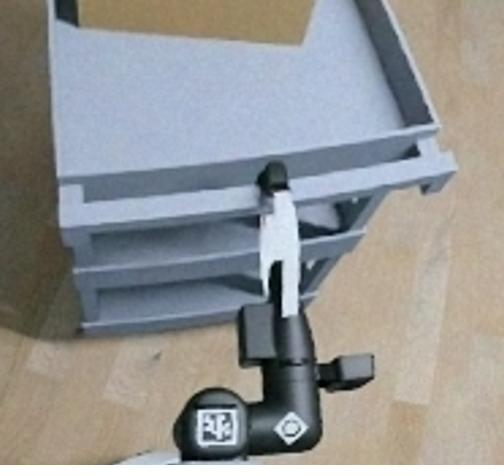

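Emit:
move(r2={"base": {"translate_m": 0.29, "strafe_m": 0.135}, "joints": {"wrist_yaw_rad": -0.21, "lift_m": 0.681}, "speeds": {"wrist_yaw_rad": 0.08}, "pace": "slow", "contact_limits": {"translate_m": 0.5}}, r1={"base": {"translate_m": 0.2}, "pace": "slow", "contact_limits": {"translate_m": 0.6}}, blocking=false, cameras=[])

Emit:
wait(seconds=3, cameras=[])

Emit:
wait(seconds=3, cameras=["r2_wrist_camera", "r2_head_left_camera", "r1_head_left_camera"])

Scene clock: 780.80 s.
move: r1 moving; r2 moving
r1.base_odometry: x=-2.173 y=-0.074 heading=-2.403
r1.turned_by_wheels: +0.000
r1.turned_by_imu: +0.000
r1.base_tilt: forward=-1.6 right=+1.2
r1.lidar_m: 1.61 0.26 0.25 - 0.25 0.29 3.71 0.90 0.96 2.50 2.57 3.52
r1.base_status: translate_m moving
r1.joint_positions: lift_m=+0.124 arm_m=+0.000 wrist_yaw_rad=+3.196 wrist_pitch_rad=+0.002 wrist_roll_rad=+0.000 gripper_m=+0.056
r1.joint_status: not commanded
r1.measured_speeds: translate_m=+0.048 strafe_m=+0.000 rotate_rad=+0.000 lift_m=+0.000 arm_m=+0.000 wrist_yaw_rad=+0.000 wrist_pitch_rad=+0.000 wrist_roll_rad=+0.000
r1.motor_effort: lift_m=+19(19) arm_m=+4(5) wheel_0=+1(3) wheel_1=+7(11) wheel_2=-6(8)
r1.servo_current: wrist_yaw_rad=52(65) wrist_pitch_rad=46(59) wrist_roll_rad=72(72) gripper_m=39(46)
r1.contact_limits: translate_m 0.6
r1.hand_pose: x=-0.1219 y=+0.0715 z=+0.3019 quat_wxyz=(-0.027, -0.001, +0.000, +1.000) (m; r1's base frame)
r1.wrist_depth_mm: - 133 133 - - 359 216 / - 117 133 - - 332 219 / - 122 136 - - 336 222 / - 134 187 - - 340 223 / 137 - - - - 340 223 / - 1229 197 1205 195 342 224 / - 809 750 798 798 282 223
r2.base_odometry: x=-1.083 y=-0.098 heading=-2.593
r2.turned_by_wheels: +0.000
r2.turned_by_imu: +0.001
r2.base_tilt: forward=-0.7 right=+0.1
r2.lidar_m: 0.34 0.37 2.57 2.53 2.67 2.33 2.36 2.45 2.14 2.13 2.56 0.46
r2.base_status: translate_m moving; strafe_m moving
r2.joint_positions: lift_m=+0.681 arm_m=+0.000 wrist_yaw_rad=-0.022 wrist_pitch_rad=+0.001 wrist_roll_rad=+1.568 gripper_m=-0.036
r2.joint_status: lift_m moving; wrist_yaw_rad moving
r2.measured_speeds: translate_m=+0.048 strafe_m=+0.022 rotate_rad=-0.001 lift_m=+0.000 arm_m=+0.000 wrist_yaw_rad=-0.092 wrist_pitch_rad=+0.000 wrist_roll_rad=+0.000
r2.motor_effort: lift_m=+24(24) arm_m=-4(4) wheel_0=+4(9) wheel_1=+8(9) wheel_2=-8(8)
r2.servo_current: wrist_yaw_rad=98(98) wrist_pitch_rad=33(46) wrist_roll_rad=52(52) gripper_m=124(163)
r2.contact_limits: translate_m 0.5
r2.hand_pose: x=+0.4573 y=-0.0938 z=+0.8587 quat_wxyz=(+0.708, +0.706, -0.008, -0.008) (m; r2's base frame)
r2.wrist_depth_mm: - - - 258 262 1430 1078 / - - - 194 257 1756 1308 / - - - 190 249 - - / - - 449 186 244 - - / - 455 455 182 240 - - / - - 185 178 180 - - / - 469 469 112 231 - -
pictures: none
No camera images: "cameras" was empty.

Scene clock: 783.57 s.
earlier move: r1 done; r2 moving
r1.base_odometry: x=-2.311 y=-0.200 heading=-2.403
r1.turned_by_wheels: +0.000
r1.turned_by_imu: +0.000
r1.base_tilt: forward=-1.6 right=+1.3
r1.lidar_m: 1.26 3.21 2.32 2.21 0.25 0.27 3.91 1.04 1.23 2.50 2.61 1.42
r1.base_status: done
r1.joint_positions: lift_m=+0.124 arm_m=+0.000 wrist_yaw_rad=+3.196 wrist_pitch_rad=+0.002 wrist_roll_rad=+0.000 gripper_m=+0.056
r1.joint_status: not commanded
r1.measured_speeds: translate_m=+0.000 strafe_m=+0.000 rotate_rad=+0.000 lift_m=+0.000 arm_m=+0.000 wrist_yaw_rad=+0.000 wrist_pitch_rad=+0.000 wrist_roll_rad=+0.000
r1.motor_effort: lift_m=+19(19) arm_m=+4(5) wheel_0=+2(5) wheel_1=+7(12) wheel_2=-4(8)
r1.servo_current: wrist_yaw_rad=59(65) wrist_pitch_rad=46(59) wrist_roll_rad=52(72) gripper_m=33(46)
r1.contact_limits: translate_m 0.6
r1.hand_pose: x=-0.1219 y=+0.0715 z=+0.3019 quat_wxyz=(-0.027, -0.001, +0.000, +1.000) (m; r1's base frame)
r1.wrist_depth_mm: - 133 133 - - 317 212 / - 117 133 - - 319 215 / - 122 136 - - 325 217 / - 134 187 - - 329 219 / 137 - - - - 329 219 / - 1229 196 1229 196 330 219 / - 809 759 809 798 274 219
r2.base_odometry: x=-1.231 y=-0.321 heading=-2.593
r2.turned_by_wheels: +0.000
r2.turned_by_imu: +0.000
r2.base_tilt: forward=-0.7 right=+0.1
r2.lidar_m: 0.29 2.70 2.38 2.38 2.83 2.56 2.56 2.63 2.32 2.32 2.76 0.42
r2.base_status: translate_m moving; strafe_m moving
r2.joint_positions: lift_m=+0.681 arm_m=+0.000 wrist_yaw_rad=-0.211 wrist_pitch_rad=+0.001 wrist_roll_rad=+1.568 gripper_m=-0.037
r2.joint_status: lift_m moving; wrist_yaw_rad moving
r2.measured_speeds: translate_m=+0.086 strafe_m=+0.040 rotate_rad=+0.000 lift_m=+0.000 arm_m=+0.000 wrist_yaw_rad=+0.000 wrist_pitch_rad=+0.000 wrist_roll_rad=+0.000
r2.motor_effort: lift_m=+21(24) arm_m=+5(5) wheel_0=+4(11) wheel_1=+5(10) wheel_2=-11(19)
r2.servo_current: wrist_yaw_rad=46(111) wrist_pitch_rad=39(52) wrist_roll_rad=46(59) gripper_m=91(163)
r2.contact_limits: translate_m 0.5
r2.hand_pose: x=+0.4345 y=-0.1459 z=+0.8587 quat_wxyz=(+0.704, +0.702, -0.074, -0.075) (m; r2's base frame)
r2.wrist_depth_mm: - - - 266 - 1756 1205 / - - - 237 319 330 332 / - - - 216 282 1661 - / - - - 200 262 1921 - / - - 452 185 242 - - / - 439 184 168 180 - - / - 421 418 112 211 - -
wait: 2.77 of 3 s (r1 has come to rest)
pictures: none
No camera images: "cameras" was empty.

Scene clock: 784.70 s.
earlier move: r2 done
r1.base_odometry: x=-2.311 y=-0.200 heading=-2.403
r1.turned_by_wheels: +0.000
r1.turned_by_imu: +0.000
r1.base_tilt: forward=-1.6 right=+1.3
r1.lidar_m: 1.25 3.22 2.32 2.20 0.25 0.29 3.94 1.03 1.24 2.49 2.58 1.36
r1.base_status: done
r1.joint_positions: lift_m=+0.124 arm_m=+0.000 wrist_yaw_rad=+3.196 wrist_pitch_rad=+0.002 wrist_roll_rad=+0.000 gripper_m=+0.056
r1.joint_status: not commanded
r1.measured_speeds: translate_m=+0.000 strafe_m=+0.000 rotate_rad=+0.000 lift_m=+0.000 arm_m=+0.000 wrist_yaw_rad=+0.000 wrist_pitch_rad=+0.000 wrist_roll_rad=+0.000
r1.motor_effort: lift_m=+19(19) arm_m=+4(5) wheel_0=+3(5) wheel_1=+8(12) wheel_2=-4(8)
r1.servo_current: wrist_yaw_rad=59(65) wrist_pitch_rad=39(59) wrist_roll_rad=46(72) gripper_m=39(46)
r1.contact_limits: translate_m 0.6
r1.hand_pose: x=-0.1219 y=+0.0715 z=+0.3019 quat_wxyz=(-0.027, -0.001, +0.000, +1.000) (m; r1's base frame)
r1.wrist_depth_mm: - 133 133 - - 317 212 / - 117 133 - - 320 215 / - 122 136 - - 324 216 / - 134 187 - - 327 219 / 137 - - - 1921 329 219 / - 1229 196 1205 196 330 220 / - 809 759 798 809 276 219
r2.base_odometry: x=-1.252 y=-0.353 heading=-2.594
r2.turned_by_wheels: +0.000
r2.turned_by_imu: +0.000
r2.base_tilt: forward=-0.7 right=+0.1
r2.lidar_m: 0.29 2.70 2.36 2.34 2.79 2.58 2.58 2.70 2.34 2.35 2.80 0.40
r2.base_status: done
r2.joint_positions: lift_m=+0.681 arm_m=+0.000 wrist_yaw_rad=-0.211 wrist_pitch_rad=+0.001 wrist_roll_rad=+1.568 gripper_m=-0.037
r2.joint_status: all done
r2.measured_speeds: translate_m=+0.000 strafe_m=+0.000 rotate_rad=+0.000 lift_m=+0.000 arm_m=+0.000 wrist_yaw_rad=+0.000 wrist_pitch_rad=+0.000 wrist_roll_rad=+0.000
r2.motor_effort: lift_m=+21(24) arm_m=+5(5) wheel_0=+2(11) wheel_1=+5(10) wheel_2=-8(19)
r2.servo_current: wrist_yaw_rad=46(111) wrist_pitch_rad=46(52) wrist_roll_rad=39(59) gripper_m=91(163)
r2.contact_limits: translate_m 0.5
r2.hand_pose: x=+0.4345 y=-0.1460 z=+0.8587 quat_wxyz=(+0.704, +0.702, -0.074, -0.075) (m; r2's base frame)
r2.wrist_depth_mm: - - - 276 - 1708 1205 / - - - 298 327 332 334 / - - - 219 285 1661 - / - - - 201 262 1983 - / - - 449 186 244 - - / - 439 184 168 180 - - / - 421 421 112 212 - -
wait: 1.13 of 3 s (r2 has come to rest)
pictures: r1_head_left_camera, r2_head_left_camera, r2_wrist_camera
Images, in order (width x height): r1_head_left_camera 420x672, r2_head_left_camera 420x672, r2_wrist_camera 616x392.

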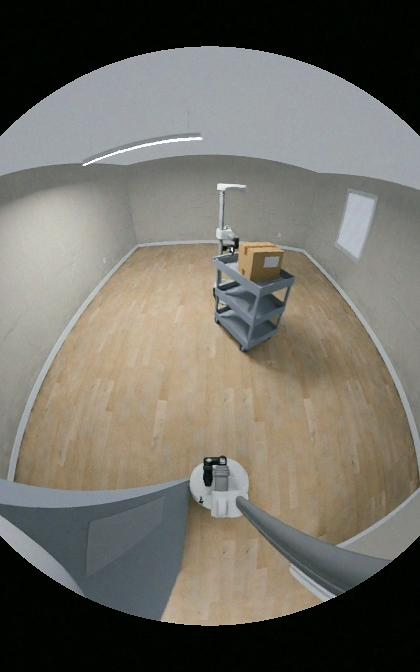

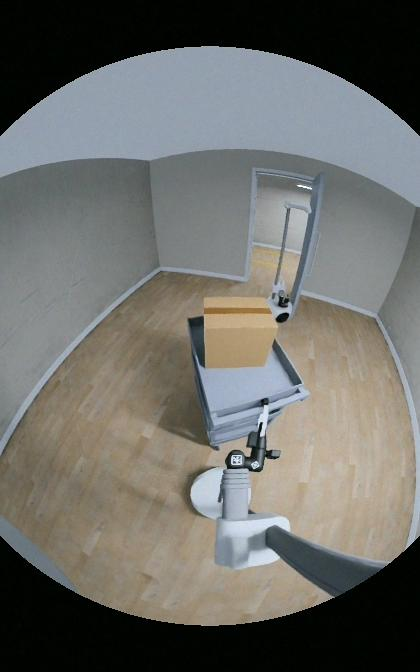

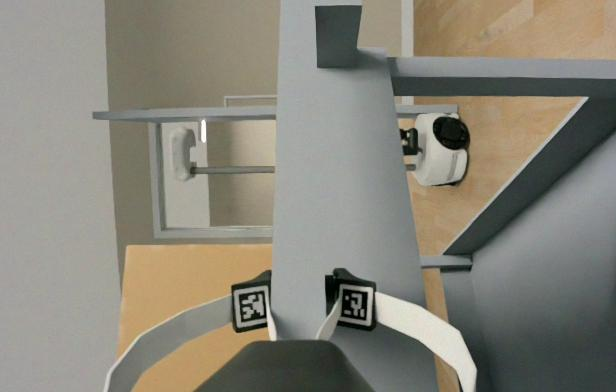

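Emit:
zoom_image(camera="r2_head_left_camera", region=[160, 270, 340, 480])

Emit:
zoom_image(camera="r1_head_left_camera", region=[170, 170, 320, 360])

Scaled by 2.400 from the camera's 420x672 image, which has a finer 600x960 frame.

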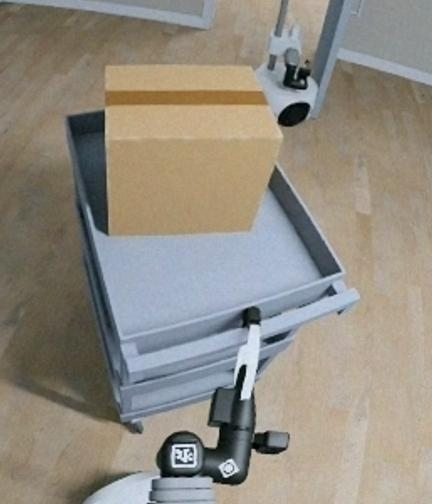

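Scaled by 2.653 from the camera's 420x672 image, which has a finer 600x960 frame.

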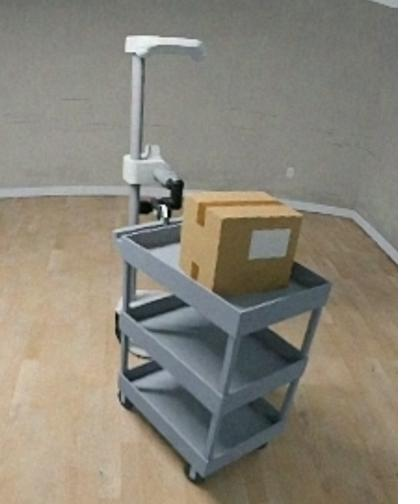

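Emit:
move(r2={"base": {"translate_m": 0.03, "strafe_m": 0.28}, "pace": "slow", "contact_limits": {"strafe_m": 0.5}}, r1={"base": {"translate_m": 0.13, "strafe_m": 0.12}, "pace": "slow", "contact_limits": {"translate_m": 0.6}}, blocking=false, cameras=[])

Emit:
wait(seconds=4, cameras=[])

Emit:
wait(seconds=4, cameras=["r2_wrist_camera", "r2_head_left_camera", "r1_head_left_camera"])

Scene clock: 872.83 s.
move: r1 moving; r2 moving
r1.base_odometry: x=-2.312 y=-0.213 heading=-2.403
r1.turned_by_wheels: +0.000
r1.turned_by_imu: +0.000
r1.base_tilt: forward=-1.6 right=+1.3
r1.lidar_m: 1.23 3.22 2.33 2.19 0.25 0.28 3.94 1.03 1.24 2.51 2.60 1.31
r1.base_status: translate_m moving; strafe_m moving
r1.joint_positions: lift_m=+0.124 arm_m=+0.000 wrist_yaw_rad=+3.196 wrist_pitch_rad=+0.002 wrist_roll_rad=+0.000 gripper_m=+0.056
r1.joint_status: not commanded
r1.measured_speeds: translate_m=+0.037 strafe_m=+0.034 rotate_rad=+0.002 lift_m=+0.000 arm_m=+0.000 wrist_yaw_rad=+0.000 wrist_pitch_rad=+0.000 wrist_roll_rad=+0.000
r1.motor_effort: lift_m=+19(19) arm_m=+4(5) wheel_0=-7(8) wheel_1=+10(12) wheel_2=-6(8)
r1.servo_current: wrist_yaw_rad=52(59) wrist_pitch_rad=46(46) wrist_roll_rad=39(65) gripper_m=46(52)
r1.contact_limits: translate_m 0.6
r1.hand_pose: x=-0.1219 y=+0.0715 z=+0.3019 quat_wxyz=(-0.027, -0.001, +0.000, +1.000) (m; r1's base frame)
r1.wrist_depth_mm: - 133 133 - - 310 209 / - 117 133 - - 314 213 / - 122 136 - - 317 215 / - 134 188 - - 322 216 / 137 - - - 1983 324 216 / - 1205 196 1205 196 324 216 / - 809 759 798 798 271 216
r2.base_odometry: x=-1.246 y=-0.365 heading=-2.595
r2.turned_by_wheels: -0.001
r2.turned_by_imu: -0.001
r2.base_tilt: forward=-0.7 right=+0.1
r2.lidar_m: 0.26 2.67 2.34 2.34 2.77 2.58 2.59 2.69 2.35 2.35 2.80 0.42
r2.base_status: translate_m moving; strafe_m moving
r2.joint_positions: lift_m=+0.681 arm_m=+0.000 wrist_yaw_rad=-0.216 wrist_pitch_rad=+0.001 wrist_roll_rad=+1.568 gripper_m=-0.037
r2.joint_status: not commanded
r2.measured_speeds: translate_m=+0.005 strafe_m=+0.052 rotate_rad=+0.000 lift_m=+0.000 arm_m=+0.000 wrist_yaw_rad=-0.015 wrist_pitch_rad=+0.000 wrist_roll_rad=+0.000
r2.motor_effort: lift_m=+21(21) arm_m=+4(5) wheel_0=-11(13) wheel_1=+6(9) wheel_2=-9(10)
r2.servo_current: wrist_yaw_rad=52(59) wrist_pitch_rad=46(46) wrist_roll_rad=59(59) gripper_m=91(98)
r2.contact_limits: strafe_m 0.5
r2.hand_pose: x=+0.4338 y=-0.1471 z=+0.8587 quat_wxyz=(+0.704, +0.702, -0.076, -0.077) (m; r2's base frame)
r2.wrist_depth_mm: - - - 271 - 1708 1205 / - - - 303 327 336 334 / - - - 220 285 1661 - / - - - 201 263 1921 - / - - 452 185 243 - - / - 442 185 167 179 - - / - 421 418 112 211 - -
pictures: none
No camera images: "cameras" was empty.

Scene clock: 875.33 s.
earlier move: r1 done; r2 moving
r1.base_odometry: x=-2.326 y=-0.376 heading=-2.403
r1.turned_by_wheels: +0.000
r1.turned_by_imu: +0.001
r1.base_tilt: forward=-1.6 right=+1.2
r1.lidar_m: 1.41 3.04 2.21 2.09 0.25 0.25 0.61 1.22 1.40 2.60 2.73 1.20
r1.base_status: done
r1.joint_positions: lift_m=+0.124 arm_m=+0.000 wrist_yaw_rad=+3.196 wrist_pitch_rad=+0.002 wrist_roll_rad=+0.000 gripper_m=+0.056
r1.joint_status: not commanded
r1.measured_speeds: translate_m=+0.000 strafe_m=+0.000 rotate_rad=+0.000 lift_m=+0.000 arm_m=+0.000 wrist_yaw_rad=+0.000 wrist_pitch_rad=+0.000 wrist_roll_rad=+0.000
r1.motor_effort: lift_m=+19(19) arm_m=+4(5) wheel_0=-6(9) wheel_1=+6(15) wheel_2=-2(8)
r1.servo_current: wrist_yaw_rad=52(65) wrist_pitch_rad=39(52) wrist_roll_rad=52(65) gripper_m=33(52)
r1.contact_limits: translate_m 0.6
r1.hand_pose: x=-0.1219 y=+0.0715 z=+0.3019 quat_wxyz=(-0.027, -0.001, +0.000, +1.000) (m; r1's base frame)
r1.wrist_depth_mm: - 133 133 - 410 235 193 / - 117 133 - 418 237 193 / - 122 137 - 424 240 193 / - 134 187 - 433 242 194 / 137 - - - 389 243 195 / - 1229 197 1205 196 244 195 / - 798 759 809 389 212 -
r2.base_odometry: x=-1.144 y=-0.581 heading=-2.594
r2.turned_by_wheels: +0.001
r2.turned_by_imu: +0.000
r2.base_tilt: forward=-0.7 right=+0.0
r2.lidar_m: 0.33 2.40 2.10 2.09 2.52 2.53 2.54 2.95 2.59 2.60 3.08 0.42
r2.base_status: translate_m moving; strafe_m moving
r2.joint_positions: lift_m=+0.681 arm_m=+0.000 wrist_yaw_rad=-0.215 wrist_pitch_rad=+0.001 wrist_roll_rad=+1.568 gripper_m=-0.037
r2.joint_status: not commanded
r2.measured_speeds: translate_m=+0.010 strafe_m=+0.081 rotate_rad=-0.003 lift_m=+0.000 arm_m=+0.000 wrist_yaw_rad=+0.000 wrist_pitch_rad=+0.000 wrist_roll_rad=+0.000
r2.motor_effort: lift_m=+21(21) arm_m=+5(5) wheel_0=-11(16) wheel_1=+4(9) wheel_2=-6(12)
r2.servo_current: wrist_yaw_rad=52(72) wrist_pitch_rad=39(46) wrist_roll_rad=33(65) gripper_m=98(98)
r2.contact_limits: strafe_m 0.5
r2.hand_pose: x=+0.4339 y=-0.1470 z=+0.8587 quat_wxyz=(+0.704, +0.702, -0.076, -0.076) (m; r2's base frame)
r2.wrist_depth_mm: - - - 266 271 286 297 / - - - 256 259 1661 1308 / - - - 189 252 1921 - / - - 449 185 243 - - / - 452 452 178 237 - - / - 452 185 173 182 - - / - 459 452 112 224 - -
wait: 2.50 of 4 s (r1 has come to rest)
pictures: none
No camera images: "cameras" was empty.

Scene clock: 876.33 s.
earlier move: r2 done
r1.base_odometry: x=-2.326 y=-0.376 heading=-2.403
r1.turned_by_wheels: +0.000
r1.turned_by_imu: +0.000
r1.base_tilt: forward=-1.5 right=+1.3
r1.lidar_m: 1.40 3.05 2.18 2.09 0.25 0.25 0.61 1.21 1.45 2.61 2.73 1.21
r1.base_status: done
r1.joint_positions: lift_m=+0.124 arm_m=+0.000 wrist_yaw_rad=+3.196 wrist_pitch_rad=+0.002 wrist_roll_rad=+0.000 gripper_m=+0.056
r1.joint_status: not commanded
r1.measured_speeds: translate_m=+0.000 strafe_m=+0.000 rotate_rad=+0.000 lift_m=+0.000 arm_m=+0.000 wrist_yaw_rad=+0.000 wrist_pitch_rad=+0.000 wrist_roll_rad=+0.000
r1.motor_effort: lift_m=+19(19) arm_m=+4(5) wheel_0=-6(9) wheel_1=+6(15) wheel_2=-2(8)
r1.servo_current: wrist_yaw_rad=59(65) wrist_pitch_rad=39(52) wrist_roll_rad=33(65) gripper_m=39(52)
r1.contact_limits: translate_m 0.6
r1.hand_pose: x=-0.1219 y=+0.0715 z=+0.3019 quat_wxyz=(-0.027, -0.001, +0.000, +1.000) (m; r1's base frame)
r1.wrist_depth_mm: - 133 133 - 413 235 193 / - 117 133 - 418 237 193 / - 122 136 - 427 240 194 / - 134 188 - 433 242 195 / 137 - - - 387 243 194 / - 1229 196 1205 196 244 195 / - 809 768 809 392 211 -
r2.base_odometry: x=-1.132 y=-0.607 heading=-2.594
r2.turned_by_wheels: +0.000
r2.turned_by_imu: +0.000
r2.base_tilt: forward=-0.7 right=+0.1
r2.lidar_m: 0.33 2.37 2.08 2.04 2.48 2.53 2.50 2.98 2.63 2.61 3.11 0.40
r2.base_status: done
r2.joint_positions: lift_m=+0.681 arm_m=+0.000 wrist_yaw_rad=-0.214 wrist_pitch_rad=+0.001 wrist_roll_rad=+1.568 gripper_m=-0.037
r2.joint_status: not commanded
r2.measured_speeds: translate_m=+0.000 strafe_m=+0.000 rotate_rad=+0.000 lift_m=+0.000 arm_m=+0.000 wrist_yaw_rad=+0.000 wrist_pitch_rad=+0.000 wrist_roll_rad=+0.000
r2.motor_effort: lift_m=+21(21) arm_m=+5(5) wheel_0=-6(16) wheel_1=+3(9) wheel_2=-4(12)
r2.servo_current: wrist_yaw_rad=46(72) wrist_pitch_rad=39(46) wrist_roll_rad=52(65) gripper_m=98(98)
r2.contact_limits: strafe_m 0.5
r2.hand_pose: x=+0.4341 y=-0.1466 z=+0.8587 quat_wxyz=(+0.704, +0.702, -0.075, -0.076) (m; r2's base frame)
r2.wrist_depth_mm: - - - 257 260 290 1078 / - - - 191 254 1618 - / - - - 187 248 - - / - - 449 182 241 - - / - 452 449 177 236 - - / - 455 186 173 182 - - / - 459 459 112 227 - -
wait: 1.00 of 4 s (r2 has come to rest)
pictures: r1_head_left_camera, r2_head_left_camera, r2_wrist_camera
Images, in order (width x height): r1_head_left_camera 420x672, r2_head_left_camera 420x672, r2_wrist_camera 616x392.

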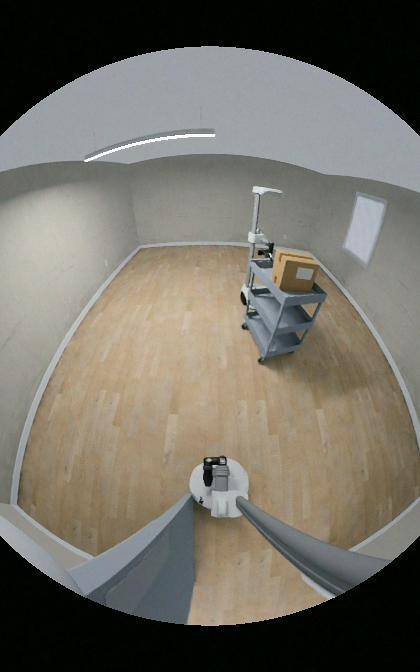

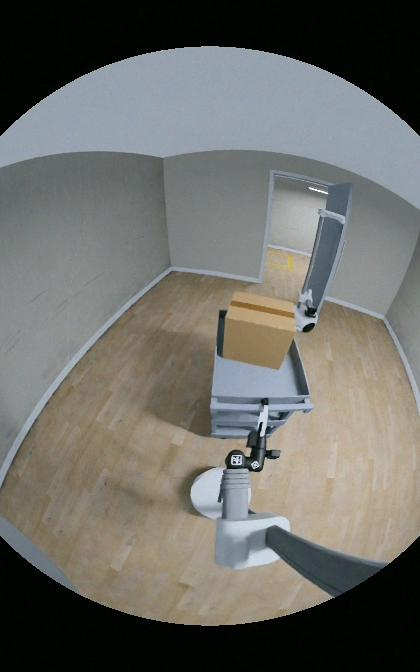

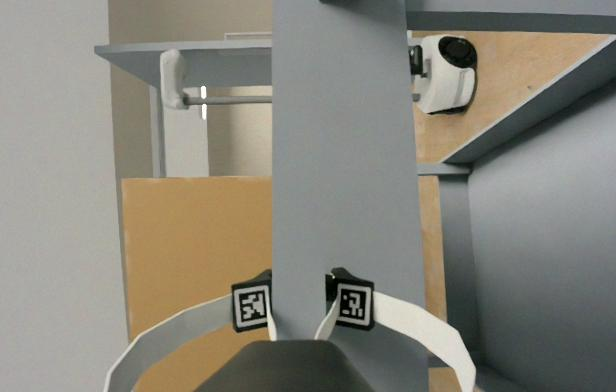

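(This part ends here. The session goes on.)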